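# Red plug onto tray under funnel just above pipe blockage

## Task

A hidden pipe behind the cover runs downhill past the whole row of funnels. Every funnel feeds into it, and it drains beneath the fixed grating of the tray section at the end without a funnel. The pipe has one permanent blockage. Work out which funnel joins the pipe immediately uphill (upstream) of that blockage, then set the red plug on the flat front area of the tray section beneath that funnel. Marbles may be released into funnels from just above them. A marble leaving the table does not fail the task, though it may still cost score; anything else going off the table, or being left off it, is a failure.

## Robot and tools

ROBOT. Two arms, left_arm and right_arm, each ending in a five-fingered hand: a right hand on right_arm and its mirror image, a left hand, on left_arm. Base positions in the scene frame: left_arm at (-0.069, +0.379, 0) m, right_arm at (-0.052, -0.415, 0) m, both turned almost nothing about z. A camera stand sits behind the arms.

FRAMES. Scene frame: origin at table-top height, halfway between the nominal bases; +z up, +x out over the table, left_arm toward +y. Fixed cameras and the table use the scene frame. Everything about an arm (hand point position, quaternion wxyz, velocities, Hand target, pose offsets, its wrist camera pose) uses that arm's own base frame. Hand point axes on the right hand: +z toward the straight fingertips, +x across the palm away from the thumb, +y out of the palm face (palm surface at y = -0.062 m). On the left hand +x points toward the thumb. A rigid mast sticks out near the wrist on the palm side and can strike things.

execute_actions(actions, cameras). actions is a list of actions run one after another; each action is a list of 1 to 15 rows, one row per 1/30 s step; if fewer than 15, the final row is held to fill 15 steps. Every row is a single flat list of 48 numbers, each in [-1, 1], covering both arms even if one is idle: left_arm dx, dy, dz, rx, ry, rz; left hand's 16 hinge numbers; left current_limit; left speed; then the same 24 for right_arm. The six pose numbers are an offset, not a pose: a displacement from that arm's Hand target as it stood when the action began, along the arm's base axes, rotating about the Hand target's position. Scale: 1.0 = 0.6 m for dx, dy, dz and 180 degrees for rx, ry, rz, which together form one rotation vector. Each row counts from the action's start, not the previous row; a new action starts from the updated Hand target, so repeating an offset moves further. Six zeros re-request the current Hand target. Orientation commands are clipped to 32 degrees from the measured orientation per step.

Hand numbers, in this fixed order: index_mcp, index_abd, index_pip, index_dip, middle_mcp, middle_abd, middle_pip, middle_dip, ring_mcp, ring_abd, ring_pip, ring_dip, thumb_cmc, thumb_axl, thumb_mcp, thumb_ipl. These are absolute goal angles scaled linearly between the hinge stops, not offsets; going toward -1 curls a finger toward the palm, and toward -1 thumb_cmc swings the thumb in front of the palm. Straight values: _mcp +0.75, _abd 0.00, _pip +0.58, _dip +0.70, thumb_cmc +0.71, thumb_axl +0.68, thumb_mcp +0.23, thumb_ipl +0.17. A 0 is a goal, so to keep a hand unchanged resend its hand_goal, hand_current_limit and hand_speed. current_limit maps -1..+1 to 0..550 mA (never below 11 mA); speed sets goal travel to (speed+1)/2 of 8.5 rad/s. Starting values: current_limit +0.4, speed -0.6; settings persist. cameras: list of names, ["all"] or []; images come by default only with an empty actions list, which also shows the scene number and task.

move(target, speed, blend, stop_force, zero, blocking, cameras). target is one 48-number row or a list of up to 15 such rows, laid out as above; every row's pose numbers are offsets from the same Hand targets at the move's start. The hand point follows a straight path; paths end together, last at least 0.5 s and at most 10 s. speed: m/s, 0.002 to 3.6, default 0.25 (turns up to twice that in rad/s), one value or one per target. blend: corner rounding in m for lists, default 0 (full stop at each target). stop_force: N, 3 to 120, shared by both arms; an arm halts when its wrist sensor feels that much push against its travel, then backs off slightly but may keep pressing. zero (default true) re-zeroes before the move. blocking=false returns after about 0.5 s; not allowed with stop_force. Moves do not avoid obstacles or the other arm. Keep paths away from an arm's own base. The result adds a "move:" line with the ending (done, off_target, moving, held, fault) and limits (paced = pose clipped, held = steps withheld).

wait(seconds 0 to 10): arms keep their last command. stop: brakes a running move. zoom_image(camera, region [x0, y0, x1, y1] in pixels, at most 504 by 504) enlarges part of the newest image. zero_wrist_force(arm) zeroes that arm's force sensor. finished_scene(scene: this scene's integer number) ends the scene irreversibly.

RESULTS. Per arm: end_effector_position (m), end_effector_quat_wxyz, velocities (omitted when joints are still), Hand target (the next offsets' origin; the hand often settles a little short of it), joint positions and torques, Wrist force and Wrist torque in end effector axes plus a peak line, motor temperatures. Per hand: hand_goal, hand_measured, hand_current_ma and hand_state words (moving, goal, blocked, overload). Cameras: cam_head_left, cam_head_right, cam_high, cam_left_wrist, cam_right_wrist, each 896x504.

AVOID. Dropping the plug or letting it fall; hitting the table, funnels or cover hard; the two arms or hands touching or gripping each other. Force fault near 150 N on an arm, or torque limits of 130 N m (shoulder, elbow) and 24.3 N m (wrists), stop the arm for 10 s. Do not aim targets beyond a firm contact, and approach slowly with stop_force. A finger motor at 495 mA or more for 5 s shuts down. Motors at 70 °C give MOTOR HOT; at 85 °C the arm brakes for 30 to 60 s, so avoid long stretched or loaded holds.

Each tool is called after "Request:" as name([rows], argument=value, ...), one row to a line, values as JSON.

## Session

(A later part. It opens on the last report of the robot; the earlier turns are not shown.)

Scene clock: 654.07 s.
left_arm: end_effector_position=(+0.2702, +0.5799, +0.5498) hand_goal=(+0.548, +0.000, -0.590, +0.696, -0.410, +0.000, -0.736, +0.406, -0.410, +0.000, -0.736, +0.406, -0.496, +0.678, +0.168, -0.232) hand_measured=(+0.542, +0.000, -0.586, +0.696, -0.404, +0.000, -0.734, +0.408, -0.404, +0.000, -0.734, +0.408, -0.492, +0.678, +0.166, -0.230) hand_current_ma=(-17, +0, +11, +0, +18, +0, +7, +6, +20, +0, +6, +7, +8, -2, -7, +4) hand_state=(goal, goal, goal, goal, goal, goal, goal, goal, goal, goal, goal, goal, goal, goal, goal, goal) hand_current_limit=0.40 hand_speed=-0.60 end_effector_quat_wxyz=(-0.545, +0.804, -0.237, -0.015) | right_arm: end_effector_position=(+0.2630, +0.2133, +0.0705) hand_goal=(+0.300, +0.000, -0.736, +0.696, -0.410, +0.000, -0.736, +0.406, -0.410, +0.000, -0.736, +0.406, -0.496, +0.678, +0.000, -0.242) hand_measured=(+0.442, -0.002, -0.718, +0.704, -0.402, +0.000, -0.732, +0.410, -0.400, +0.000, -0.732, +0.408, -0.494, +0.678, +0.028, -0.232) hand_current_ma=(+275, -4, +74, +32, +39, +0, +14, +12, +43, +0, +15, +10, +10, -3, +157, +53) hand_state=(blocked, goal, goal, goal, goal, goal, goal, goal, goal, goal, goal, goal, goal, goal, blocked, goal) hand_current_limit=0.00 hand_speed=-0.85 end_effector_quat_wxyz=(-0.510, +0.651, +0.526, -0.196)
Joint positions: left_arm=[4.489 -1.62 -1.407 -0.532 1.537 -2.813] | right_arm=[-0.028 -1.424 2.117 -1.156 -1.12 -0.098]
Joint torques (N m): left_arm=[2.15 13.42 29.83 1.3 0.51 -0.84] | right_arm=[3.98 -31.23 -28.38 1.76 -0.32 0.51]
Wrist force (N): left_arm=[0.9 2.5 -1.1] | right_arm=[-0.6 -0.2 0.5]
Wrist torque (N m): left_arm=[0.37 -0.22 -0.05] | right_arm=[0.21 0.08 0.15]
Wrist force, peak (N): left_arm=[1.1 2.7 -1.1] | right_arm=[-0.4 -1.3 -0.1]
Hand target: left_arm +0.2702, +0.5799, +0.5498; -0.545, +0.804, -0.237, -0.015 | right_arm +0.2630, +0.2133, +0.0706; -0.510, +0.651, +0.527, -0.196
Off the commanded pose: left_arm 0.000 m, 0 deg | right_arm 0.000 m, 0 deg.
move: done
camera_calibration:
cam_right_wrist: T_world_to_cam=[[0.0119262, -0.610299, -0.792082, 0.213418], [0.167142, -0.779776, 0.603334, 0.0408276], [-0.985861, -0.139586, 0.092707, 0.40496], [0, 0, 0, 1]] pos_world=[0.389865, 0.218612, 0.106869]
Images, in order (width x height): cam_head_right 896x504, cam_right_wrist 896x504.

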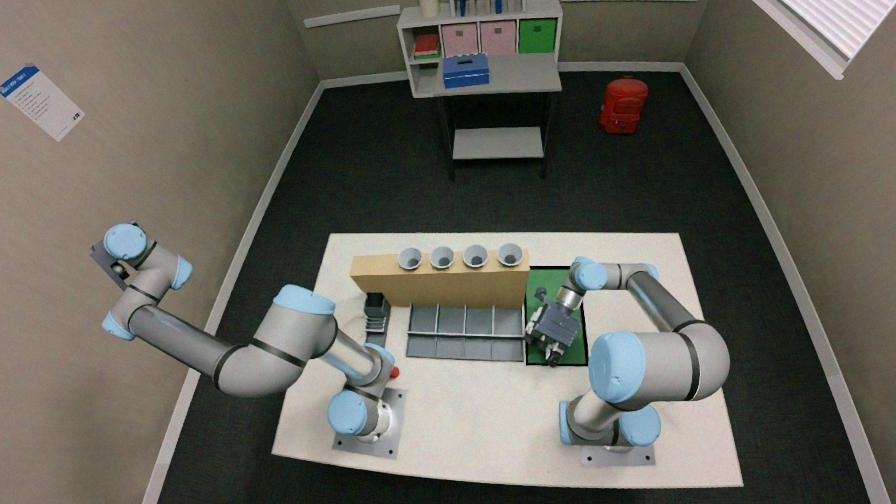

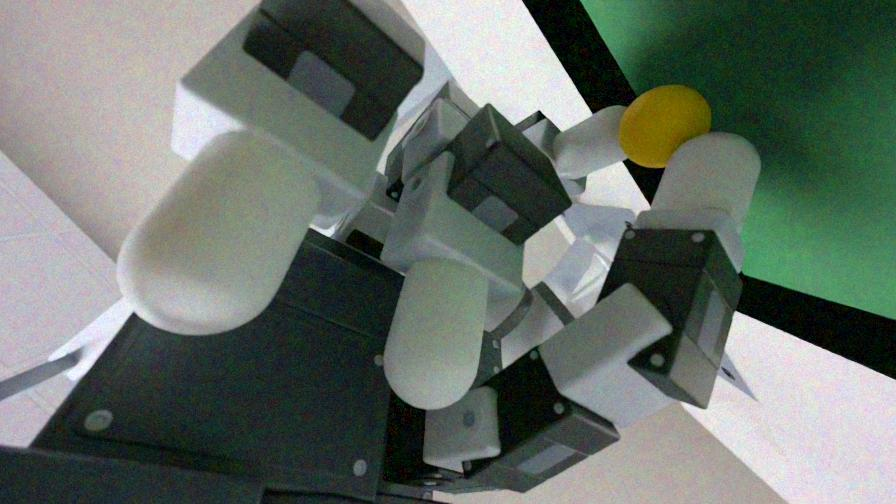

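Request:
move(target=[0,0,0,0,0,0,0.548,0,-0.591,0.696,-0.411,0,-0.737,0.406,-0.411,0,-0.737,0.406,-0.496,0.678,0.1685,-0.232,0.4,-0.6,0,0,0.5823,0,0,0,0.3,0,-0.737,0.696,-0.411,0,-0.737,0.406,-0.411,0,-0.737,0.406,-0.496,0.678,0.0,-0.243,0,-0.85], speed=0.25)

Request:
move(target=[0,0,0,0,0,0,0.548,0,-0.591,0.696,-0.411,0,-0.737,0.406,-0.411,0,-0.737,0.406,-0.496,0.678,0.1685,-0.232,0.4,-0.6,0.345,-0.1555,0,-0.184,-0.3185,0,0.3,0,-0.737,0.696,-0.411,0,-0.737,0.406,-0.411,0,-0.737,0.406,-0.496,0.678,0.0,-0.243,0,-0.85], speed=0.3)

Request:
move(target=[0,0,0,0,0,0,0.548,0,-0.591,0.696,-0.411,0,-0.737,0.406,-0.411,0,-0.737,0.406,-0.496,0.678,0.1685,-0.232,0.4,-0.6,0.0033,0.8808,0,0.4068,0.0715,-0.4861,0.3,0,-0.737,0.696,-0.411,0,-0.737,0.406,-0.411,0,-0.737,0.406,-0.496,0.678,0.0,-0.243,0,-0.85], speed=0.25, cameras=["all"])

Scene clock: 672.13 s.
left_arm: end_effector_position=(+0.2702, +0.5799, +0.5498) hand_goal=(+0.548, +0.000, -0.590, +0.696, -0.410, +0.000, -0.736, +0.406, -0.410, +0.000, -0.736, +0.406, -0.496, +0.678, +0.168, -0.232) hand_measured=(+0.542, +0.000, -0.586, +0.696, -0.404, +0.000, -0.734, +0.408, -0.404, +0.000, -0.734, +0.408, -0.492, +0.678, +0.166, -0.230) hand_current_ma=(-17, +0, +11, +0, +18, +0, +7, +6, +20, +0, +6, +7, +8, -2, -7, +4) hand_state=(goal, goal, goal, goal, goal, goal, goal, goal, goal, goal, goal, goal, goal, goal, goal, goal) hand_current_limit=0.40 hand_speed=-0.60 end_effector_quat_wxyz=(-0.545, +0.804, -0.237, -0.015) | right_arm: end_effector_position=(+0.2630, +0.2133, +0.4199) hand_goal=(+0.300, +0.000, -0.736, +0.696, -0.410, +0.000, -0.736, +0.406, -0.410, +0.000, -0.736, +0.406, -0.496, +0.678, +0.000, -0.242) hand_measured=(+0.440, -0.002, -0.718, +0.704, -0.402, +0.000, -0.732, +0.410, -0.400, +0.000, -0.732, +0.408, -0.494, +0.678, +0.028, -0.232) hand_current_ma=(+275, -4, +76, +33, +38, +0, +14, +12, +43, +0, +15, +10, +10, -3, +157, +54) hand_state=(blocked, goal, goal, goal, goal, goal, goal, goal, goal, goal, goal, goal, goal, goal, blocked, goal) hand_current_limit=0.00 hand_speed=-0.85 end_effector_quat_wxyz=(-0.510, +0.651, +0.526, -0.196)
Joint positions: left_arm=[4.489 -1.62 -1.407 -0.532 1.537 -2.813] | right_arm=[-0.028 -1.61 1.366 -0.22 -1.12 -0.098]
Joint torques (N m): left_arm=[2.37 12.98 29.87 1.27 0.47 -0.93] | right_arm=[12.11 -10.2 -33.28 2.31 -1.54 -2.11]
Wrist force (N): left_arm=[1.1 2.5 -1.3] | right_arm=[-0.9 0.3 0.5]
Wrist torque (N m): left_arm=[0.37 -0.25 -0.03] | right_arm=[0.28 0.12 0.14]
Wrist force, peak (N): left_arm=[0.8 2.7 -1.3] | right_arm=[-1.1 1.1 1.0]
Hand target: left_arm +0.2702, +0.5799, +0.5498; -0.545, +0.804, -0.237, -0.015 | right_arm +0.2630, +0.2133, +0.4200; -0.510, +0.651, +0.527, -0.196
Off the commanded pose: left_arm 0.000 m, 0 deg | right_arm 0.000 m, 0 deg.
move: done

Scene clock: 674.80 s.
left_arm: end_effector_position=(+0.2702, +0.5799, +0.5498) hand_goal=(+0.548, +0.000, -0.590, +0.696, -0.410, +0.000, -0.736, +0.406, -0.410, +0.000, -0.736, +0.406, -0.496, +0.678, +0.168, -0.232) hand_measured=(+0.542, +0.000, -0.586, +0.696, -0.404, +0.000, -0.734, +0.408, -0.404, +0.000, -0.734, +0.408, -0.492, +0.678, +0.166, -0.230) hand_current_ma=(-17, +0, +11, +0, +18, +0, +7, +6, +20, +0, +6, +7, +8, -2, -7, +4) hand_state=(goal, goal, goal, goal, goal, goal, goal, goal, goal, goal, goal, goal, goal, goal, goal, goal) hand_current_limit=0.40 hand_speed=-0.60 end_effector_quat_wxyz=(-0.545, +0.804, -0.237, -0.015) | right_arm: end_effector_position=(+0.4699, +0.1200, +0.4200) hand_goal=(+0.300, +0.000, -0.736, +0.696, -0.410, +0.000, -0.736, +0.406, -0.410, +0.000, -0.736, +0.406, -0.496, +0.678, +0.000, -0.242) hand_measured=(+0.440, -0.002, -0.718, +0.704, -0.402, +0.000, -0.732, +0.410, -0.400, +0.000, -0.732, +0.408, -0.494, +0.678, +0.028, -0.232) hand_current_ma=(+275, -4, +78, +33, +38, +0, +14, +12, +43, +0, +15, +10, +10, -3, +157, +54) hand_state=(blocked, goal, goal, goal, goal, goal, goal, goal, goal, goal, goal, goal, goal, goal, blocked, goal) hand_current_limit=0.00 hand_speed=-0.85 end_effector_quat_wxyz=(-0.001, +0.778, +0.629, +0.000)
Joint positions: left_arm=[4.489 -1.62 -1.407 -0.532 1.537 -2.813] | right_arm=[0.067 -1.769 1.588 -1.389 -1.57 0.278]
Joint torques (N m): left_arm=[2.08 12.77 29.27 1.36 0.49 -0.73] | right_arm=[11.61 -24.11 -17.26 -4.86 -2.35 1.97]
Wrist force (N): left_arm=[1.0 2.5 -1.1] | right_arm=[0.2 0.3 -0.8]
Wrist torque (N m): left_arm=[0.36 -0.22 -0.05] | right_arm=[0.26 -0.12 -0.05]
Wrist force, peak (N): left_arm=[1.2 2.8 -1.0] | right_arm=[-0.1 1.1 -0.7]
Hand target: left_arm +0.2702, +0.5799, +0.5498; -0.545, +0.804, -0.237, -0.015 | right_arm +0.4700, +0.1200, +0.4200; +0.000, +0.778, +0.629, +0.000
Off the commanded pose: left_arm 0.000 m, 0 deg | right_arm 0.000 m, 0 deg.
move: done

Scene clock: 679.50 s.
left_arm: end_effector_position=(+0.2702, +0.5799, +0.5498) hand_goal=(+0.548, +0.000, -0.590, +0.696, -0.410, +0.000, -0.736, +0.406, -0.410, +0.000, -0.736, +0.406, -0.496, +0.678, +0.168, -0.232) hand_measured=(+0.542, +0.000, -0.586, +0.696, -0.404, +0.000, -0.734, +0.408, -0.404, +0.000, -0.734, +0.408, -0.492, +0.678, +0.166, -0.230) hand_current_ma=(-17, +0, +11, +0, +18, +0, +7, +6, +20, +0, +6, +7, +8, -2, -7, +4) hand_state=(goal, goal, goal, goal, goal, goal, goal, goal, goal, goal, goal, goal, goal, goal, goal, goal) hand_current_limit=0.40 hand_speed=-0.60 end_effector_quat_wxyz=(-0.545, +0.804, -0.237, -0.015) | right_arm: end_effector_position=(+0.4719, +0.6484, +0.4200) hand_goal=(+0.300, +0.000, -0.736, +0.696, -0.410, +0.000, -0.736, +0.406, -0.410, +0.000, -0.736, +0.406, -0.496, +0.678, +0.000, -0.242) hand_measured=(+0.440, -0.002, -0.718, +0.704, -0.402, +0.000, -0.732, +0.410, -0.400, +0.000, -0.732, +0.408, -0.494, +0.678, +0.028, -0.232) hand_current_ma=(+275, -4, +78, +33, +38, +0, +14, +12, +43, +0, +15, +10, +10, -3, +157, +54) hand_state=(blocked, goal, goal, goal, goal, goal, goal, goal, goal, goal, goal, goal, goal, goal, blocked, goal) hand_current_limit=0.00 hand_speed=-0.85 end_effector_quat_wxyz=(-0.478, +0.822, -0.160, +0.265) end_effector_velocity=(+0.000, +0.001, +0.000) end_effector_angular_velocity=(+0.003, +0.002, -0.003)
Joint positions: left_arm=[4.489 -1.62 -1.407 -0.532 1.537 -2.813] | right_arm=[0.754 -1.124 1.235 -2.835 -1.463 2.781]
Joint velocities: left_arm=[within noise] | right_arm=[0.001 0.001 -0.002 0 -0.002 0.005]
Joint torques (N m): left_arm=[1.62 13.23 29.17 1.34 0.33 -0.69] | right_arm=[10.82 -36.94 -35.21 -4.57 -1.92 2.03]
Wrist force (N): left_arm=[0.8 2.5 -1.0] | right_arm=[-0.5 0.1 0.4]
Wrist torque (N m): left_arm=[0.36 -0.20 -0.06] | right_arm=[0.25 0.07 -0.02]
Wrist force, peak (N): left_arm=[0.9 2.7 -1.3] | right_arm=[-1.4 -0.2 1.0]
Hand target: left_arm +0.2702, +0.5799, +0.5498; -0.545, +0.804, -0.237, -0.015 | right_arm +0.4719, +0.6485, +0.4200; -0.478, +0.822, -0.161, +0.265
Off the commanded pose: left_arm 0.000 m, 0 deg | right_arm 0.000 m, 0 deg.
move: done
camera_calibration:
cam_left_wrist: T_world_to_cam=[[-0.395513, 0.447293, 0.802184, -0.626322], [0.437392, -0.676275, 0.59274, -0.100507], [0.807625, 0.585305, 0.0718329, -0.472712], [0, 0, 0, 1]] pos_world=[0.178017, 0.488859, 0.595957]
cam_right_wrist: T_world_to_cam=[[-0.603728, 0.0932716, -0.791715, 0.587532], [-0.79647, -0.0283519, 0.604014, 0.101578], [0.0338907, 0.995237, 0.0914048, -0.577196], [0, 0, 0, 1]] pos_world=[0.455175, 0.522526, 0.456562]

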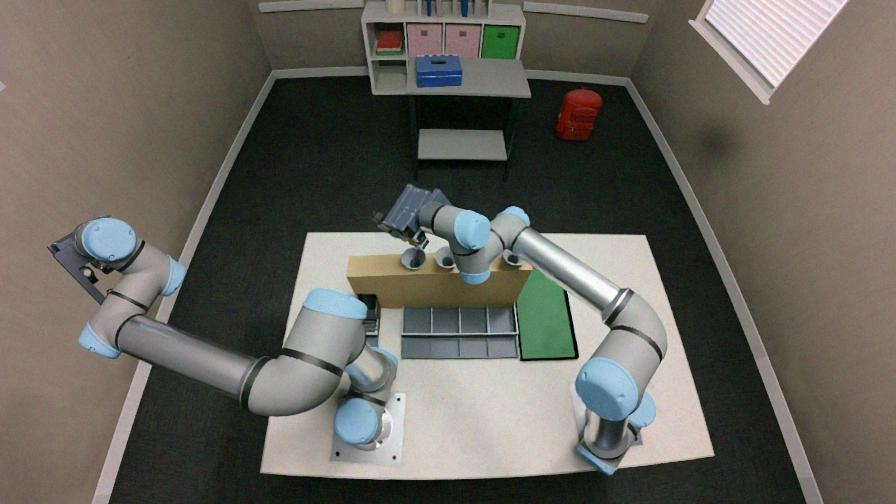

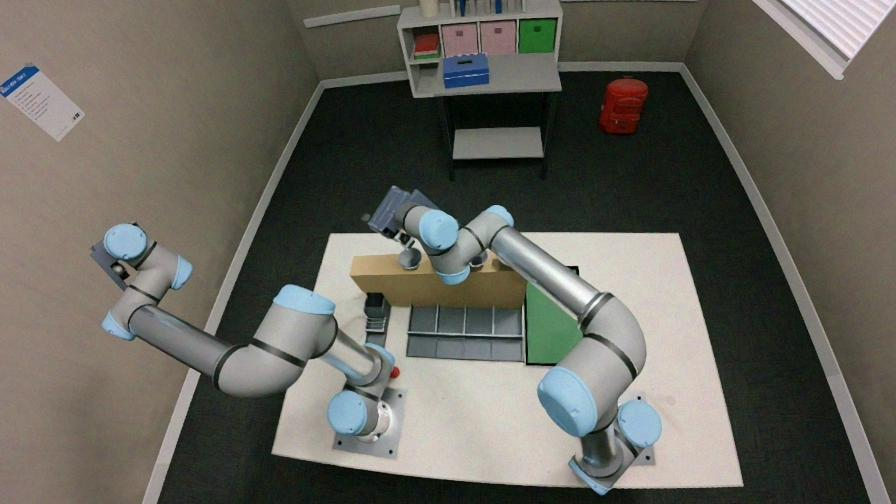

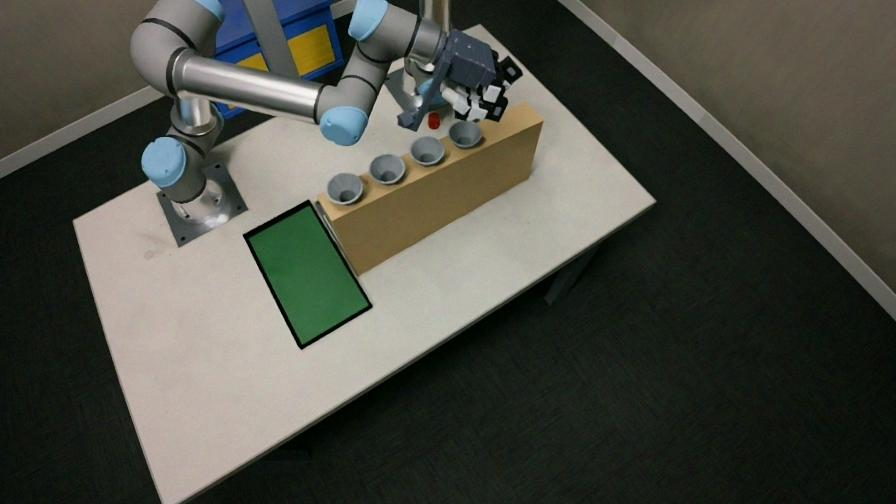

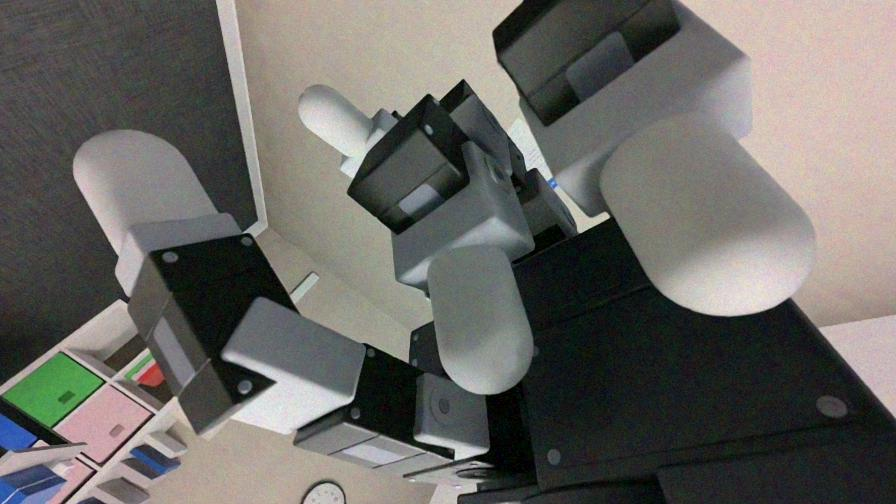

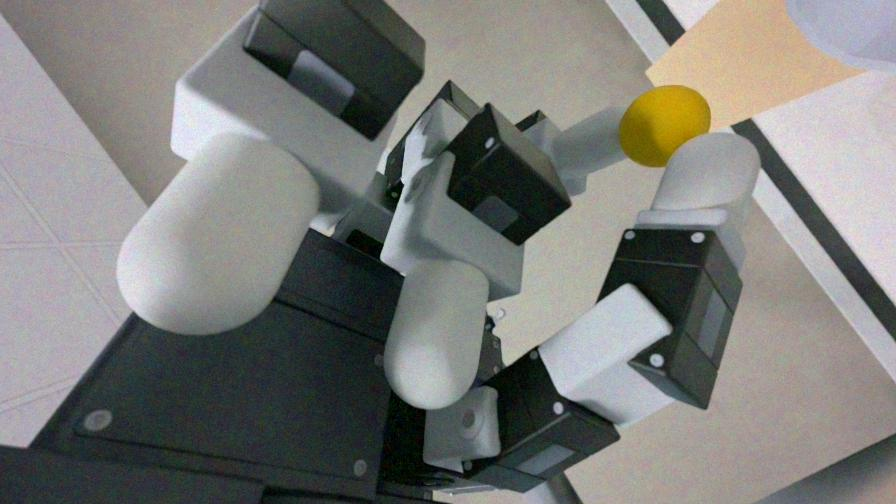

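Request:
zoom_image(camera="cam_head_left", region=[360, 200, 480, 280])

Request:
zoom_image(camera="cam_high", region=[400, 60, 540, 170])

Scaled by 4.200.

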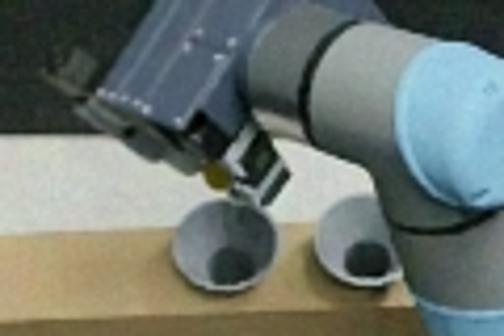

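Scaled by 3.600.

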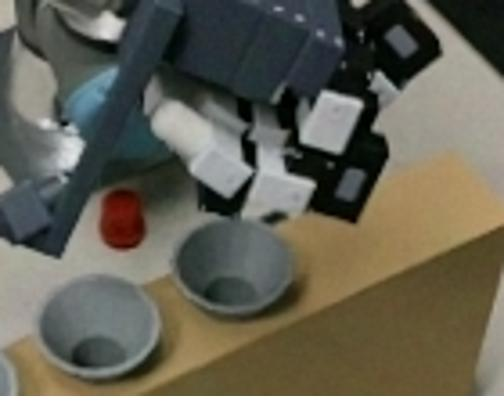

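Request:
move(target=[0,0,0,0,0,0,0.548,0,-0.591,0.696,-0.411,0,-0.737,0.406,-0.411,0,-0.737,0.406,-0.496,0.678,0.1685,-0.232,0.4,-0.6,0.0102,-0.0108,-0.113,0,0,0,0.3,0,-0.737,0.696,-0.411,0,-0.737,0.406,-0.411,0,-0.737,0.406,-0.496,0.678,0.0,-0.243,0,-0.85], speed=0.1, cameras=["cam_right_wrist","cam_head_left"])

Scene clock: 695.17 s.
left_arm: end_effector_position=(+0.2702, +0.5799, +0.5498) hand_goal=(+0.548, +0.000, -0.590, +0.696, -0.410, +0.000, -0.736, +0.406, -0.410, +0.000, -0.736, +0.406, -0.496, +0.678, +0.168, -0.232) hand_measured=(+0.542, +0.000, -0.586, +0.696, -0.404, +0.000, -0.734, +0.408, -0.404, +0.000, -0.734, +0.408, -0.492, +0.678, +0.166, -0.230) hand_current_ma=(-17, +0, +11, +0, +18, +0, +7, +6, +20, +0, +6, +7, +8, -2, -7, +4) hand_state=(goal, goal, goal, goal, goal, goal, goal, goal, goal, goal, goal, goal, goal, goal, goal, goal) hand_current_limit=0.40 hand_speed=-0.60 end_effector_quat_wxyz=(-0.545, +0.804, -0.237, -0.015) | right_arm: end_effector_position=(+0.4780, +0.6420, +0.3523) hand_goal=(+0.300, +0.000, -0.736, +0.696, -0.410, +0.000, -0.736, +0.406, -0.410, +0.000, -0.736, +0.406, -0.496, +0.678, +0.000, -0.242) hand_measured=(+0.440, -0.002, -0.718, +0.704, -0.402, +0.000, -0.732, +0.410, -0.400, +0.000, -0.732, +0.408, -0.494, +0.678, +0.028, -0.232) hand_current_ma=(+275, -4, +78, +33, +38, +0, +14, +12, +43, +0, +15, +10, +10, -3, +157, +54) hand_state=(blocked, goal, goal, goal, goal, goal, goal, goal, goal, goal, goal, goal, goal, goal, blocked, goal) hand_current_limit=0.00 hand_speed=-0.85 end_effector_quat_wxyz=(-0.478, +0.822, -0.161, +0.265)
Joint positions: left_arm=[4.489 -1.62 -1.407 -0.532 1.537 -2.813] | right_arm=[0.74 -1.096 1.371 -2.997 -1.45 2.775]
Joint torques (N m): left_arm=[1.08 13.2 29.54 1.26 0.37 -0.57] | right_arm=[-11.58 -35.63 -14.31 -4.55 1.47 -2.38]
Wrist force (N): left_arm=[0.7 2.3 -1.1] | right_arm=[-0.8 -0.1 0.3]
Wrist torque (N m): left_arm=[0.34 -0.19 -0.07] | right_arm=[0.25 0.10 0.15]
Wrist force, peak (N): left_arm=[1.1 2.7 -1.3] | right_arm=[-1.2 0.1 0.6]
Hand target: left_arm +0.2702, +0.5799, +0.5498; -0.545, +0.804, -0.237, -0.015 | right_arm +0.4781, +0.6420, +0.3522; -0.478, +0.822, -0.161, +0.265
Off the commanded pose: left_arm 0.000 m, 0 deg | right_arm 0.000 m, 0 deg.
move: done
camera_calibration:
cam_right_wrist: T_world_to_cam=[[-0.603716, 0.0934709, -0.791701, 0.5381], [-0.79647, -0.0282527, 0.604018, 0.147095], [0.0340904, 0.995221, 0.0915033, -0.564968], [0, 0, 0, 1]] pos_world=[0.461276, 0.516127, 0.388862]
Images, in order (width x height): cam_head_left 896x504, cam_right_wrist 896x504.

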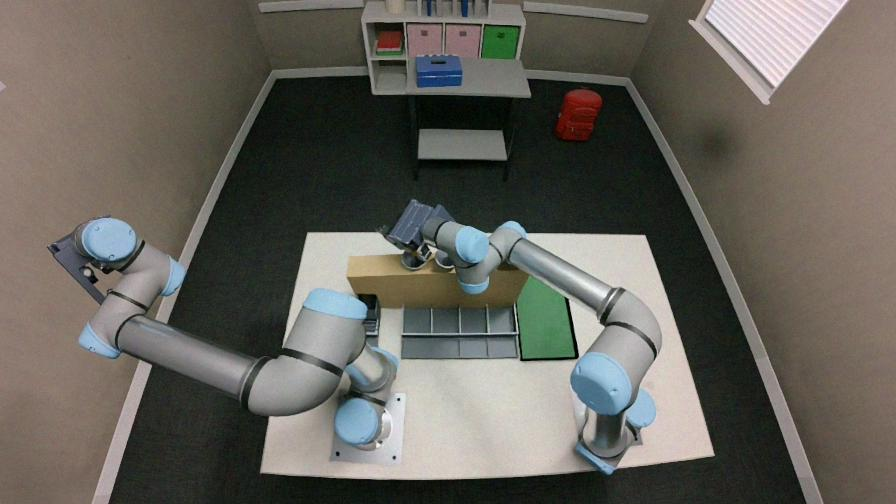

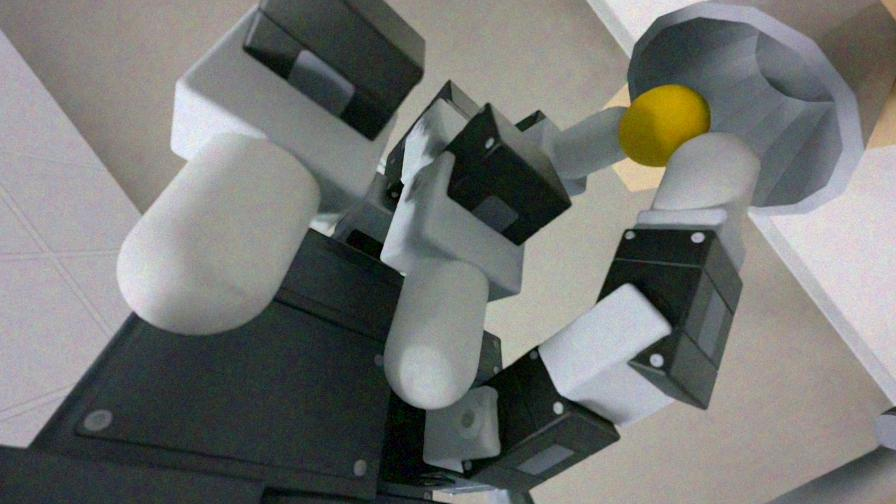

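Request:
move(target=[0,0,0,0,0,0,0.548,0,-0.591,0.696,-0.411,0,-0.737,0.406,-0.411,0,-0.737,0.406,-0.496,0.678,0.1685,-0.232,0.4,-0.6,0,0,0,0,0,0,0.6,0,-0.737,0.696,-0.411,0,-0.737,0.406,-0.411,0,-0.737,0.406,-0.496,0.678,0.1,-0.243,0.2,-0.7], speed=0.06, cameras=["cam_head_right","cam_right_wrist"])

Request:
zoom_image(camera="cam_head_right", region=[345, 280, 405, 360])

Request:
wait(seconds=1.5, cameras=["cam_head_right"])

Request:
zoom_image(camera="cam_head_right", region=[345, 280, 405, 360])

Scene clock: 700.53 s.
left_arm: end_effector_position=(+0.2702, +0.5799, +0.5498) hand_goal=(+0.548, +0.000, -0.590, +0.696, -0.410, +0.000, -0.736, +0.406, -0.410, +0.000, -0.736, +0.406, -0.496, +0.678, +0.168, -0.232) hand_measured=(+0.542, +0.000, -0.586, +0.696, -0.404, +0.000, -0.734, +0.408, -0.404, +0.000, -0.734, +0.408, -0.492, +0.678, +0.166, -0.230) hand_current_ma=(-17, +0, +11, +0, +18, +0, +7, +6, +20, +0, +6, +7, +8, -2, -7, +4) hand_state=(goal, goal, goal, goal, goal, goal, goal, goal, goal, goal, goal, goal, goal, goal, goal, goal) hand_current_limit=0.40 hand_speed=-0.60 end_effector_quat_wxyz=(-0.545, +0.804, -0.237, -0.015) | right_arm: end_effector_position=(+0.4781, +0.6420, +0.3522) hand_goal=(+0.600, +0.000, -0.736, +0.696, -0.410, +0.000, -0.736, +0.406, -0.410, +0.000, -0.736, +0.406, -0.496, +0.678, +0.100, -0.242) hand_measured=(+0.586, -0.002, -0.730, +0.700, -0.402, +0.000, -0.732, +0.410, -0.400, +0.000, -0.732, +0.408, -0.494, +0.678, +0.098, -0.238) hand_current_ma=(-66, -4, +21, +13, +38, +0, +14, +12, +43, +0, +15, +10, +10, -3, -13, +16) hand_state=(goal, goal, goal, goal, goal, goal, goal, goal, goal, goal, goal, goal, goal, goal, goal, goal) hand_current_limit=0.20 hand_speed=-0.70 end_effector_quat_wxyz=(-0.478, +0.822, -0.161, +0.265)
Joint positions: left_arm=[4.489 -1.62 -1.407 -0.532 1.537 -2.813] | right_arm=[0.74 -1.096 1.371 -2.997 -1.45 2.775]
Joint torques (N m): left_arm=[1.66 13.16 29.6 1.37 0.2 -0.72] | right_arm=[-12.51 -36.58 -14.62 -4.48 1.78 -2.02]
Wrist force (N): left_arm=[1.0 2.3 -1.0] | right_arm=[-0.8 -0.1 0.3]
Wrist torque (N m): left_arm=[0.33 -0.23 -0.04] | right_arm=[0.25 0.10 0.15]
Wrist force, peak (N): left_arm=[1.0 2.7 -1.1] | right_arm=[-0.9 0.0 0.7]
Hand target: left_arm +0.2702, +0.5799, +0.5498; -0.545, +0.804, -0.237, -0.015 | right_arm +0.4781, +0.6420, +0.3522; -0.478, +0.822, -0.161, +0.265
Off the commanded pose: left_arm 0.000 m, 0 deg | right_arm 0.000 m, 0 deg.
move: done
camera_calibration:
cam_right_wrist: T_world_to_cam=[[-0.603716, 0.0934709, -0.791701, 0.53802], [-0.79647, -0.0282527, 0.604018, 0.147155], [0.0340904, 0.995221, 0.0915033, -0.564959], [0, 0, 0, 1]] pos_world=[0.461276, 0.516127, 0.388762]
Images, in order (width x height): cam_head_right 896x504, cam_right_wrist 896x504.

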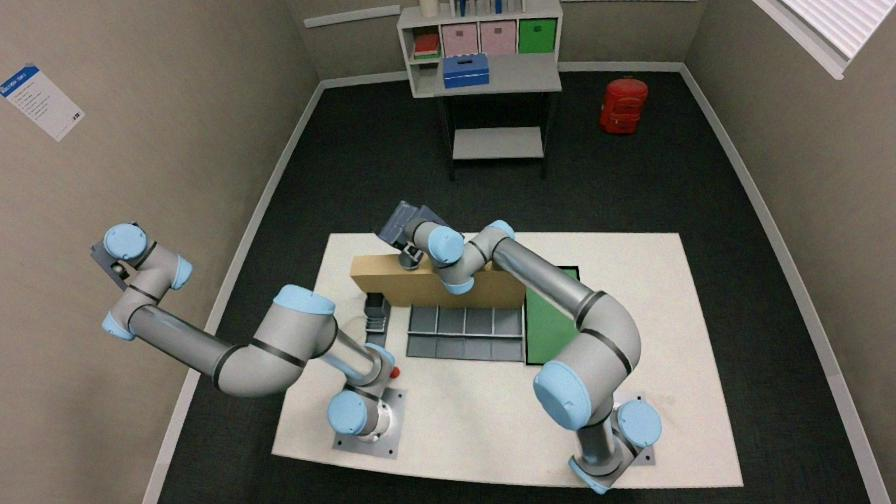

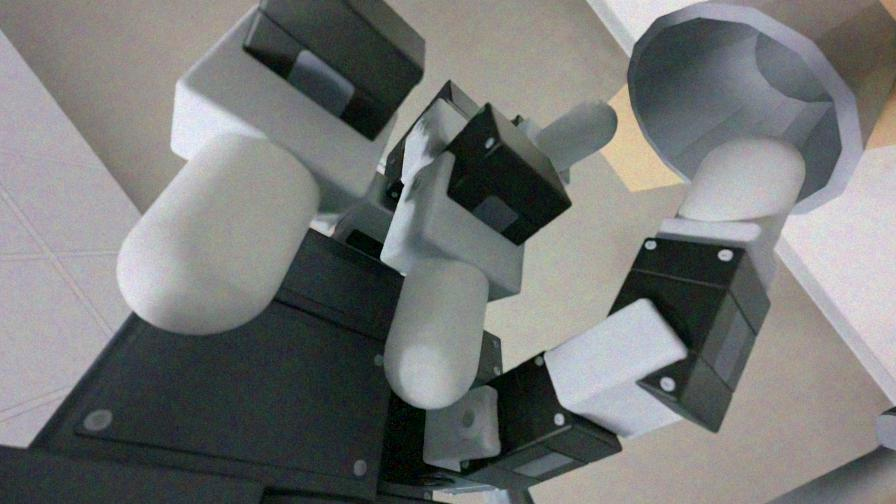

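Scaled by 6.300.

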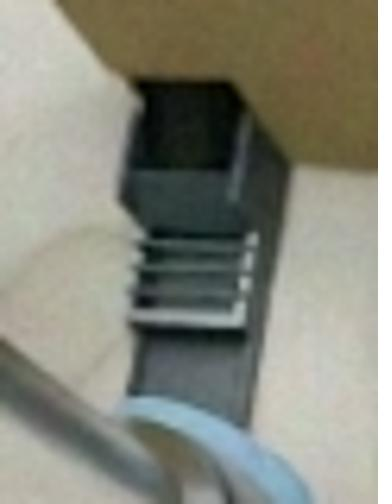

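Scene clock: 702.03 s.
left_arm: end_effector_position=(+0.2702, +0.5799, +0.5498) hand_goal=(+0.548, +0.000, -0.590, +0.696, -0.410, +0.000, -0.736, +0.406, -0.410, +0.000, -0.736, +0.406, -0.496, +0.678, +0.168, -0.232) hand_measured=(+0.542, +0.000, -0.586, +0.696, -0.404, +0.000, -0.734, +0.408, -0.404, +0.000, -0.734, +0.408, -0.492, +0.678, +0.166, -0.230) hand_current_ma=(-17, +0, +11, +0, +18, +0, +7, +6, +20, +0, +6, +7, +8, -2, -7, +4) hand_state=(goal, goal, goal, goal, goal, goal, goal, goal, goal, goal, goal, goal, goal, goal, goal, goal) hand_current_limit=0.40 hand_speed=-0.60 end_effector_quat_wxyz=(-0.545, +0.804, -0.237, -0.015) | right_arm: end_effector_position=(+0.4781, +0.6420, +0.3522) hand_goal=(+0.600, +0.000, -0.736, +0.696, -0.410, +0.000, -0.736, +0.406, -0.410, +0.000, -0.736, +0.406, -0.496, +0.678, +0.100, -0.242) hand_measured=(+0.586, -0.002, -0.730, +0.700, -0.402, +0.000, -0.732, +0.410, -0.400, +0.000, -0.732, +0.408, -0.494, +0.678, +0.098, -0.238) hand_current_ma=(-66, -4, +21, +13, +38, +0, +14, +12, +43, +0, +15, +10, +10, -3, -13, +16) hand_state=(goal, goal, goal, goal, goal, goal, goal, goal, goal, goal, goal, goal, goal, goal, goal, goal) hand_current_limit=0.20 hand_speed=-0.70 end_effector_quat_wxyz=(-0.478, +0.822, -0.161, +0.265)
Joint positions: left_arm=[4.489 -1.62 -1.407 -0.532 1.537 -2.813] | right_arm=[0.74 -1.096 1.371 -2.997 -1.45 2.775]
Joint torques (N m): left_arm=[1.92 13.17 28.84 1.39 0.32 -0.68] | right_arm=[-12.95 -36.81 -15.97 -4.18 1.49 -1.95]
Wrist force (N): left_arm=[0.8 2.7 -1.2] | right_arm=[-0.6 -0.1 0.4]
Wrist torque (N m): left_arm=[0.39 -0.21 -0.06] | right_arm=[0.24 0.08 0.15]
Wrist force, peak (N): left_arm=[0.9 2.6 -1.3] | right_arm=[-0.9 -0.4 0.3]
Hand target: left_arm +0.2702, +0.5799, +0.5498; -0.545, +0.804, -0.237, -0.015 | right_arm +0.4781, +0.6420, +0.3522; -0.478, +0.822, -0.161, +0.265
Off the commanded pose: left_arm 0.000 m, 0 deg | right_arm 0.000 m, 0 deg.
wait: 1.50 s; at rest by 0.17 s
Images, in order (width x height): cam_head_right 896x504.

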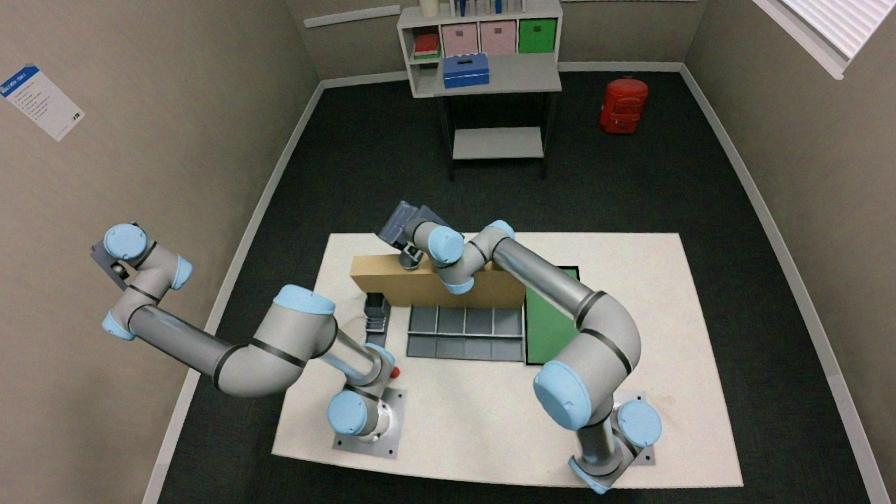

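Scaled by 6.300.

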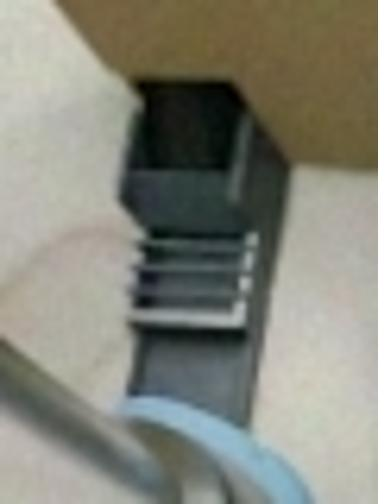

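Request:
move([
  [0,0,0,0,0,0,0.548,0,-0.591,0.696,-0.411,0,-0.737,0.406,-0.411,0,-0.737,0.406,-0.496,0.678,0.1685,-0.232,0.4,-0.6,0,0,0.113,0,0,0,0.6,0,-0.737,0.696,-0.411,0,-0.737,0.406,-0.411,0,-0.737,0.406,-0.496,0.678,0.1,-0.243,0.2,-0.7],
  [0,0,0,0,0,0,0.548,0,-0.591,0.696,-0.411,0,-0.737,0.406,-0.411,0,-0.737,0.406,-0.496,0.678,0.1685,-0.232,0.4,-0.6,0.39,-0.677,0.2,0,0,-0.1944,0.6,0,-0.737,0.696,-0.411,0,-0.737,0.406,-0.411,0,-0.737,0.406,-0.496,0.678,0.1,-0.243,0.2,-0.7],
], speed=[0.15,0.4], blend=[0.01,0])

Request:
move(target=[0.486,-0.53,0,0,0,-0.222,0.644,0,-0.737,0.696,-0.411,0,-0.737,0.406,-0.411,0,-0.737,0.406,-0.496,0.678,0.225,-0.243,0.4,-0.6,-0.07,-0.728,0,0,0,-0.1944,0.6,0,-0.737,0.696,-0.411,0,-0.737,0.406,-0.411,0,-0.737,0.406,-0.496,0.678,0.1,-0.243,0.2,-0.7], speed=0.4)

Request:
move(target=[0.03,-0.695,0,0,0,-0.222,0.644,0,-0.737,0.696,-0.411,0,-0.737,0.406,-0.411,0,-0.737,0.406,-0.496,0.678,0.225,-0.243,0.4,-0.6,0,0,0,0,0,0,0.6,0,-0.737,0.696,-0.411,0,-0.737,0.406,-0.411,0,-0.737,0.406,-0.496,0.678,0.1,-0.243,0.2,-0.7], speed=0.4)

Request:
move(target=[-0.333,0.0917,-0.1667,-0.3734,0.2364,0.6027,0.644,0,-0.737,0.696,-0.411,0,-0.737,0.406,-0.411,0,-0.737,0.406,-0.496,0.678,0.225,-0.243,0.4,-0.6,0,0,0,0,0,0,0.6,0,-0.737,0.696,-0.411,0,-0.737,0.406,-0.411,0,-0.737,0.406,-0.496,0.678,0.1,-0.243,0.2,-0.7], speed=0.4, cameras=["all"])

Scene clock: 809.90 s.
left_arm: end_effector_position=(+0.2702, +0.5799, +0.5498) hand_goal=(+0.548, +0.000, -0.590, +0.696, -0.410, +0.000, -0.736, +0.406, -0.410, +0.000, -0.736, +0.406, -0.496, +0.678, +0.168, -0.232) hand_measured=(+0.542, +0.000, -0.586, +0.696, -0.404, +0.000, -0.734, +0.408, -0.404, +0.000, -0.734, +0.408, -0.492, +0.678, +0.166, -0.230) hand_current_ma=(-17, +0, +11, +0, +18, +0, +7, +6, +20, +0, +6, +7, +8, -2, -7, +4) hand_state=(goal, goal, goal, goal, goal, goal, goal, goal, goal, goal, goal, goal, goal, goal, goal, goal) hand_current_limit=0.40 hand_speed=-0.60 end_effector_quat_wxyz=(-0.545, +0.804, -0.237, -0.015) | right_arm: end_effector_position=(+0.7120, +0.2359, +0.4722) hand_goal=(+0.600, +0.000, -0.736, +0.696, -0.410, +0.000, -0.736, +0.406, -0.410, +0.000, -0.736, +0.406, -0.496, +0.678, +0.100, -0.242) hand_measured=(+0.586, -0.002, -0.730, +0.700, -0.402, +0.000, -0.732, +0.410, -0.400, +0.000, -0.732, +0.408, -0.494, +0.678, +0.098, -0.240) hand_current_ma=(-59, -4, +21, +13, +38, +0, +14, +12, +43, +0, +15, +10, +10, -3, -12, +15) hand_state=(goal, goal, goal, goal, goal, goal, goal, goal, goal, goal, goal, goal, goal, goal, goal, goal) hand_current_limit=0.20 hand_speed=-0.70 end_effector_quat_wxyz=(-0.376, +0.736, -0.400, +0.396)
Joint positions: left_arm=[4.489 -1.62 -1.407 -0.532 1.537 -2.813] | right_arm=[0.112 -1.265 1.299 -2.756 -1.434 2.768]
Joint torques (N m): left_arm=[0.72 12.85 28.23 1.47 0.19 -0.58] | right_arm=[-13.98 -29.11 -33.94 -0.99 1.1 -1.13]
Motor temperatures (°C): left_arm=[33 42 33 43 38 45] | right_arm=[37 42 40 46 46 36]
Wrist force (N): left_arm=[0.9 2.3 -1.0] | right_arm=[-0.5 -0.1 0.3]
Wrist torque (N m): left_arm=[0.32 -0.21 -0.05] | right_arm=[0.26 0.08 0.17]
Wrist force, peak (N): left_arm=[1.0 2.7 -1.2] | right_arm=[-1.6 -1.6 0.7]
Hand target: left_arm +0.2702, +0.5799, +0.5498; -0.545, +0.804, -0.237, -0.015 | right_arm +0.7121, +0.2358, +0.4722; -0.376, +0.736, -0.400, +0.396
Off the commanded pose: left_arm 0.000 m, 0 deg | right_arm 0.000 m, 0 deg.
move: done

Scene clock: 811.73 s.
left_arm: end_effector_position=(+0.5617, +0.2619, +0.5498) hand_goal=(+0.644, +0.000, -0.736, +0.696, -0.410, +0.000, -0.736, +0.406, -0.410, +0.000, -0.736, +0.406, -0.496, +0.678, +0.226, -0.242) hand_measured=(+0.632, +0.000, -0.730, +0.696, -0.404, +0.000, -0.734, +0.408, -0.404, +0.000, -0.734, +0.408, -0.492, +0.678, +0.222, -0.240) hand_current_ma=(-44, +0, +15, +0, +18, +0, +7, +6, +20, +0, +6, +7, +8, -2, -16, +10) hand_state=(goal, goal, goal, goal, goal, goal, goal, goal, goal, goal, goal, goal, goal, goal, goal, goal) hand_current_limit=0.40 hand_speed=-0.60 end_effector_quat_wxyz=(-0.518, +0.675, -0.497, +0.172) | right_arm: end_effector_position=(+0.6700, -0.2009, +0.4722) hand_goal=(+0.600, +0.000, -0.736, +0.696, -0.410, +0.000, -0.736, +0.406, -0.410, +0.000, -0.736, +0.406, -0.496, +0.678, +0.100, -0.242) hand_measured=(+0.586, -0.002, -0.730, +0.700, -0.402, +0.000, -0.732, +0.410, -0.400, +0.000, -0.732, +0.408, -0.494, +0.678, +0.098, -0.240) hand_current_ma=(-59, -4, +21, +13, +38, +0, +14, +12, +43, +0, +15, +10, +10, -3, -12, +15) hand_state=(goal, goal, goal, goal, goal, goal, goal, goal, goal, goal, goal, goal, goal, goal, goal, goal) hand_current_limit=0.20 hand_speed=-0.70 end_effector_quat_wxyz=(-0.240, +0.582, -0.603, +0.491)
Joint positions: left_arm=[3.8 -1.571 -1.457 -0.531 1.53 -2.81] | right_arm=[-0.52 -1.39 1.457 -2.787 -1.415 2.759]
Joint torques (N m): left_arm=[-7.72 10.81 29.7 1.13 1.61 -1.7] | right_arm=[-11.98 -24.64 -37.23 -0.91 1.53 -2.12]
Wrist force (N): left_arm=[0.9 2.2 -0.9] | right_arm=[-0.6 -0.1 0.6]
Wrist torque (N m): left_arm=[0.30 -0.21 -0.05] | right_arm=[0.22 0.09 0.16]
Wrist force, peak (N): left_arm=[2.4 2.1 -0.8] | right_arm=[-2.2 -0.9 1.2]
Hand target: left_arm +0.5618, +0.2619, +0.5498; -0.517, +0.675, -0.497, +0.173 | right_arm +0.6701, -0.2010, +0.4722; -0.240, +0.582, -0.603, +0.491
Off the commanded pose: left_arm 0.000 m, 0 deg | right_arm 0.000 m, 0 deg.
move: done

Scene clock: 813.53 s.
left_arm: end_effector_position=(+0.5797, -0.1550, +0.5498) hand_goal=(+0.644, +0.000, -0.736, +0.696, -0.410, +0.000, -0.736, +0.406, -0.410, +0.000, -0.736, +0.406, -0.496, +0.678, +0.226, -0.242) hand_measured=(+0.632, +0.000, -0.730, +0.696, -0.404, +0.000, -0.734, +0.408, -0.404, +0.000, -0.734, +0.408, -0.492, +0.678, +0.222, -0.240) hand_current_ma=(-43, +0, +15, +0, +18, +0, +7, +6, +20, +0, +6, +7, +8, -2, -16, +10) hand_state=(goal, goal, goal, goal, goal, goal, goal, goal, goal, goal, goal, goal, goal, goal, goal, goal) hand_current_limit=0.40 hand_speed=-0.60 end_effector_quat_wxyz=(+0.427, -0.464, +0.698, -0.339) | right_arm: end_effector_position=(+0.6701, -0.2010, +0.4722) hand_goal=(+0.600, +0.000, -0.736, +0.696, -0.410, +0.000, -0.736, +0.406, -0.410, +0.000, -0.736, +0.406, -0.496, +0.678, +0.100, -0.242) hand_measured=(+0.586, -0.002, -0.730, +0.700, -0.402, +0.000, -0.732, +0.410, -0.400, +0.000, -0.732, +0.408, -0.494, +0.678, +0.098, -0.240) hand_current_ma=(-59, -4, +21, +13, +38, +0, +14, +12, +43, +0, +15, +10, +10, -3, -12, +15) hand_state=(goal, goal, goal, goal, goal, goal, goal, goal, goal, goal, goal, goal, goal, goal, goal, goal) hand_current_limit=0.20 hand_speed=-0.70 end_effector_quat_wxyz=(-0.240, +0.582, -0.603, +0.491)
Joint positions: left_arm=[3.113 -1.523 -1.504 -0.532 1.521 -2.806] | right_arm=[-0.52 -1.39 1.457 -2.787 -1.415 2.759]
Joint torques (N m): left_arm=[-8.06 8.4 30.86 1.18 1.85 -1.78] | right_arm=[-12.63 -24.54 -35.77 -0.92 1.56 -1.94]
Wrist force (N): left_arm=[0.6 2.3 -1.0] | right_arm=[-0.5 -0.3 0.7]
Wrist torque (N m): left_arm=[0.34 -0.18 -0.07] | right_arm=[0.20 0.07 0.16]
Wrist force, peak (N): left_arm=[2.6 1.6 -0.9] | right_arm=[-0.9 -0.2 0.8]
Hand target: left_arm +0.5798, -0.1551, +0.5498; +0.427, -0.464, +0.698, -0.339 | right_arm +0.6701, -0.2010, +0.4722; -0.240, +0.582, -0.603, +0.491
Off the commanded pose: left_arm 0.000 m, 0 deg | right_arm 0.000 m, 0 deg.
move: done

Scene clock: 817.13 s.
left_arm: end_effector_position=(+0.3800, -0.1001, +0.4498) hand_goal=(+0.644, +0.000, -0.736, +0.696, -0.410, +0.000, -0.736, +0.406, -0.410, +0.000, -0.736, +0.406, -0.496, +0.678, +0.226, -0.242) hand_measured=(+0.644, +0.000, -0.730, +0.696, -0.404, +0.000, -0.734, +0.408, -0.404, +0.000, -0.734, +0.408, -0.496, +0.678, +0.222, -0.240) hand_current_ma=(+0, +0, +15, +0, +18, +0, +7, +6, +20, +0, +6, +7, +1, -2, -16, +5) hand_state=(goal, goal, goal, goal, goal, goal, goal, goal, goal, goal, goal, goal, goal, goal, goal, goal) hand_current_limit=0.40 hand_speed=-0.60 end_effector_quat_wxyz=(+0.000, +0.994, +0.107, -0.001) | right_arm: end_effector_position=(+0.6701, -0.2010, +0.4722) hand_goal=(+0.600, +0.000, -0.736, +0.696, -0.410, +0.000, -0.736, +0.406, -0.410, +0.000, -0.736, +0.406, -0.496, +0.678, +0.100, -0.242) hand_measured=(+0.586, -0.002, -0.730, +0.700, -0.402, +0.000, -0.732, +0.410, -0.400, +0.000, -0.732, +0.408, -0.494, +0.678, +0.098, -0.240) hand_current_ma=(-59, -4, +21, +13, +38, +0, +14, +12, +43, +0, +15, +10, +10, -3, -12, +15) hand_state=(goal, goal, goal, goal, goal, goal, goal, goal, goal, goal, goal, goal, goal, goal, goal, goal) hand_current_limit=0.20 hand_speed=-0.70 end_effector_quat_wxyz=(-0.240, +0.582, -0.603, +0.491)
Joint positions: left_arm=[3.479 -1.188 -1.635 -1.89 1.571 -4.588] | right_arm=[-0.52 -1.39 1.457 -2.787 -1.415 2.759]
Joint torques (N m): left_arm=[7.86 20.68 15.41 0.9 -1.84 -1.81] | right_arm=[-11.91 -23.58 -35.57 -0.97 1.61 -2.28]
Wrist force (N): left_arm=[0.2 3.3 0.1] | right_arm=[-0.5 -0.3 0.7]
Wrist torque (N m): left_arm=[0.49 0.02 -0.02] | right_arm=[0.17 0.08 0.16]
Wrist force, peak (N): left_arm=[0.3 3.4 0.1] | right_arm=[-1.0 -0.3 0.7]
Hand target: left_arm +0.3800, -0.1001, +0.4497; +0.000, +0.994, +0.107, -0.001 | right_arm +0.6701, -0.2010, +0.4722; -0.240, +0.582, -0.603, +0.491
Off the commanded pose: left_arm 0.000 m, 0 deg | right_arm 0.000 m, 0 deg.
move: done
camera_calibration:
cam_left_wrist: T_world_to_cam=[[-0.866081, 0.499361, 0.0232983, 0.335842], [0.353712, 0.579205, 0.734445, -0.455338], [0.353258, 0.644329, -0.678268, 0.359695], [0, 0, 0, 1]] pos_world=[0.32486, -0.135734, 0.570566]
cam_right_wrist: T_world_to_cam=[[-0.118852, 0.599231, -0.791705, 0.604527], [-0.299197, 0.73868, 0.604014, 0.0247607], [0.94676, 0.308664, 0.091495, -0.493048], [0, 0, 0, 1]] pos_world=[0.546056, -0.228355, 0.508762]

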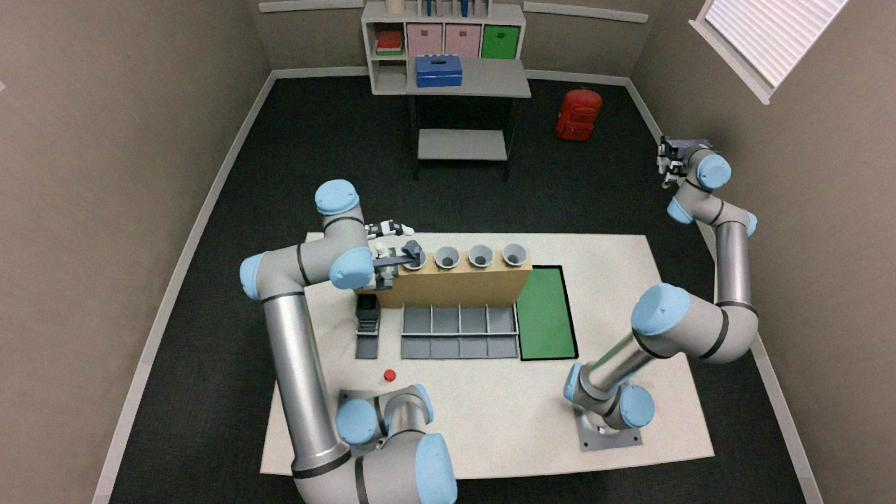

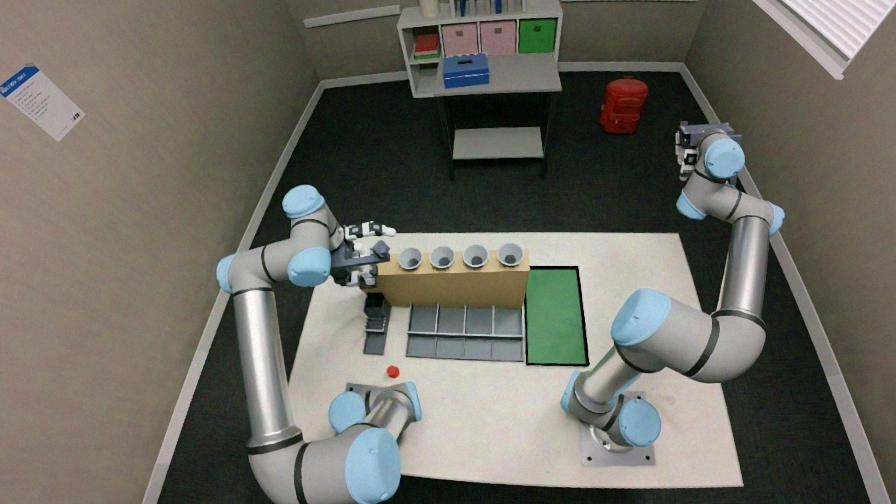

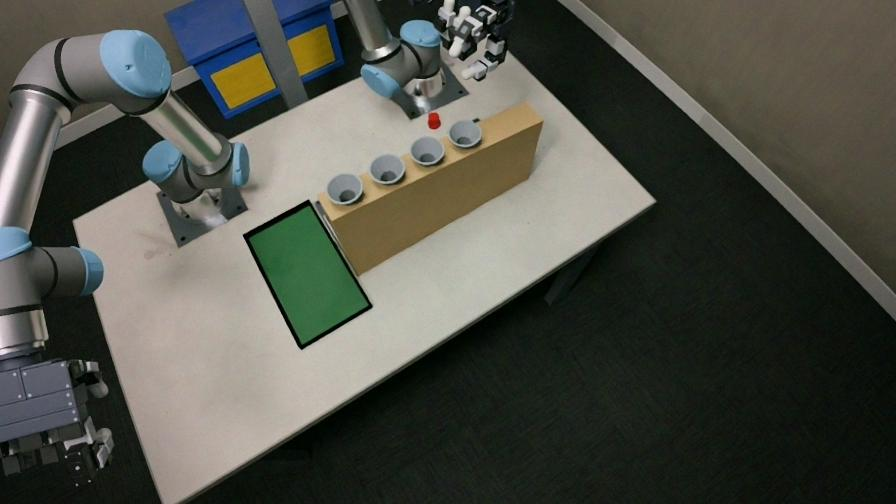

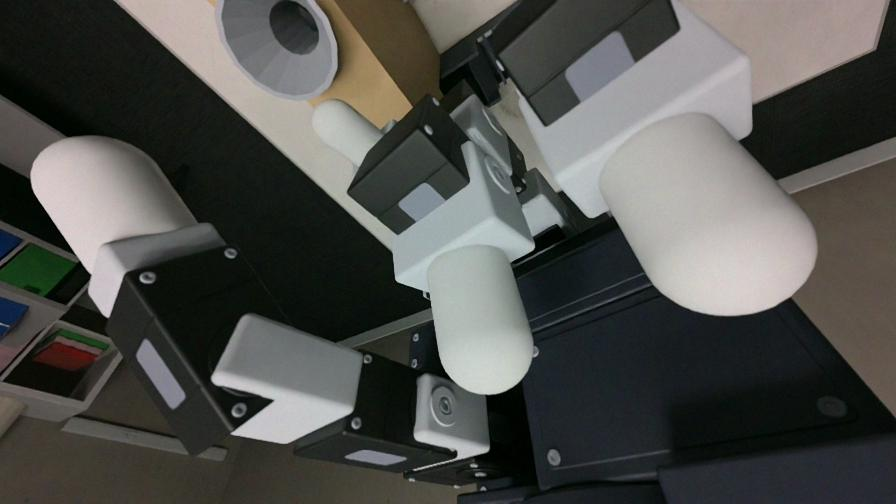

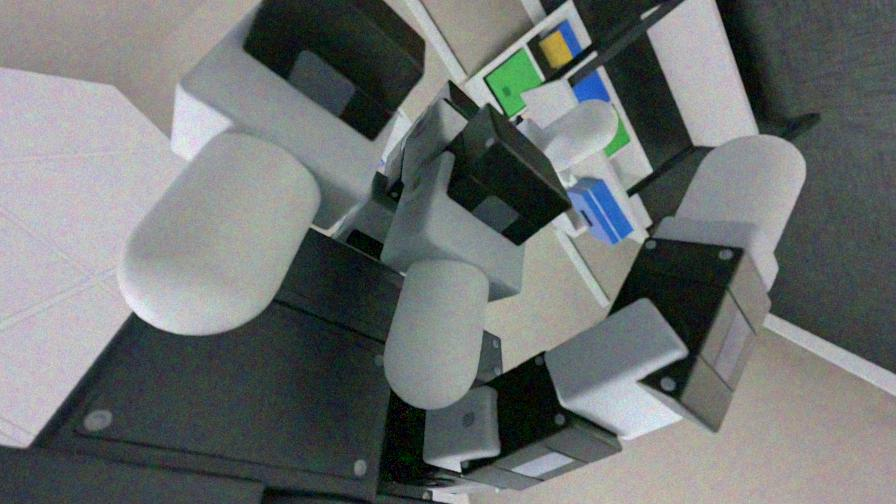

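Request:
zoom_image(camera="cam_head_left", region=[345, 280, 425, 390])

Request:
zoom_image(camera="cam_head_right", region=[355, 280, 435, 390])

Scaled by 4.582.

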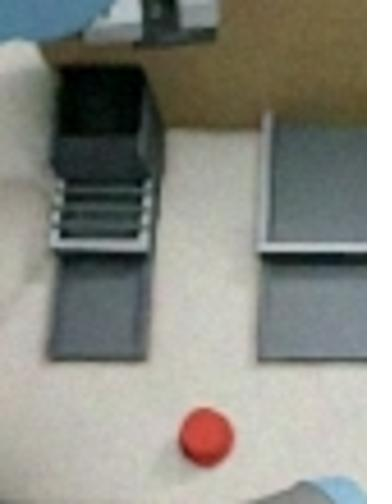

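Scaled by 4.582.

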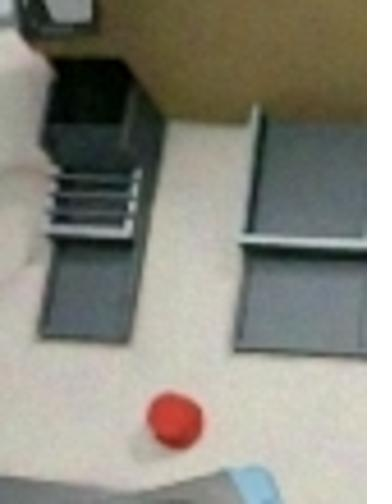

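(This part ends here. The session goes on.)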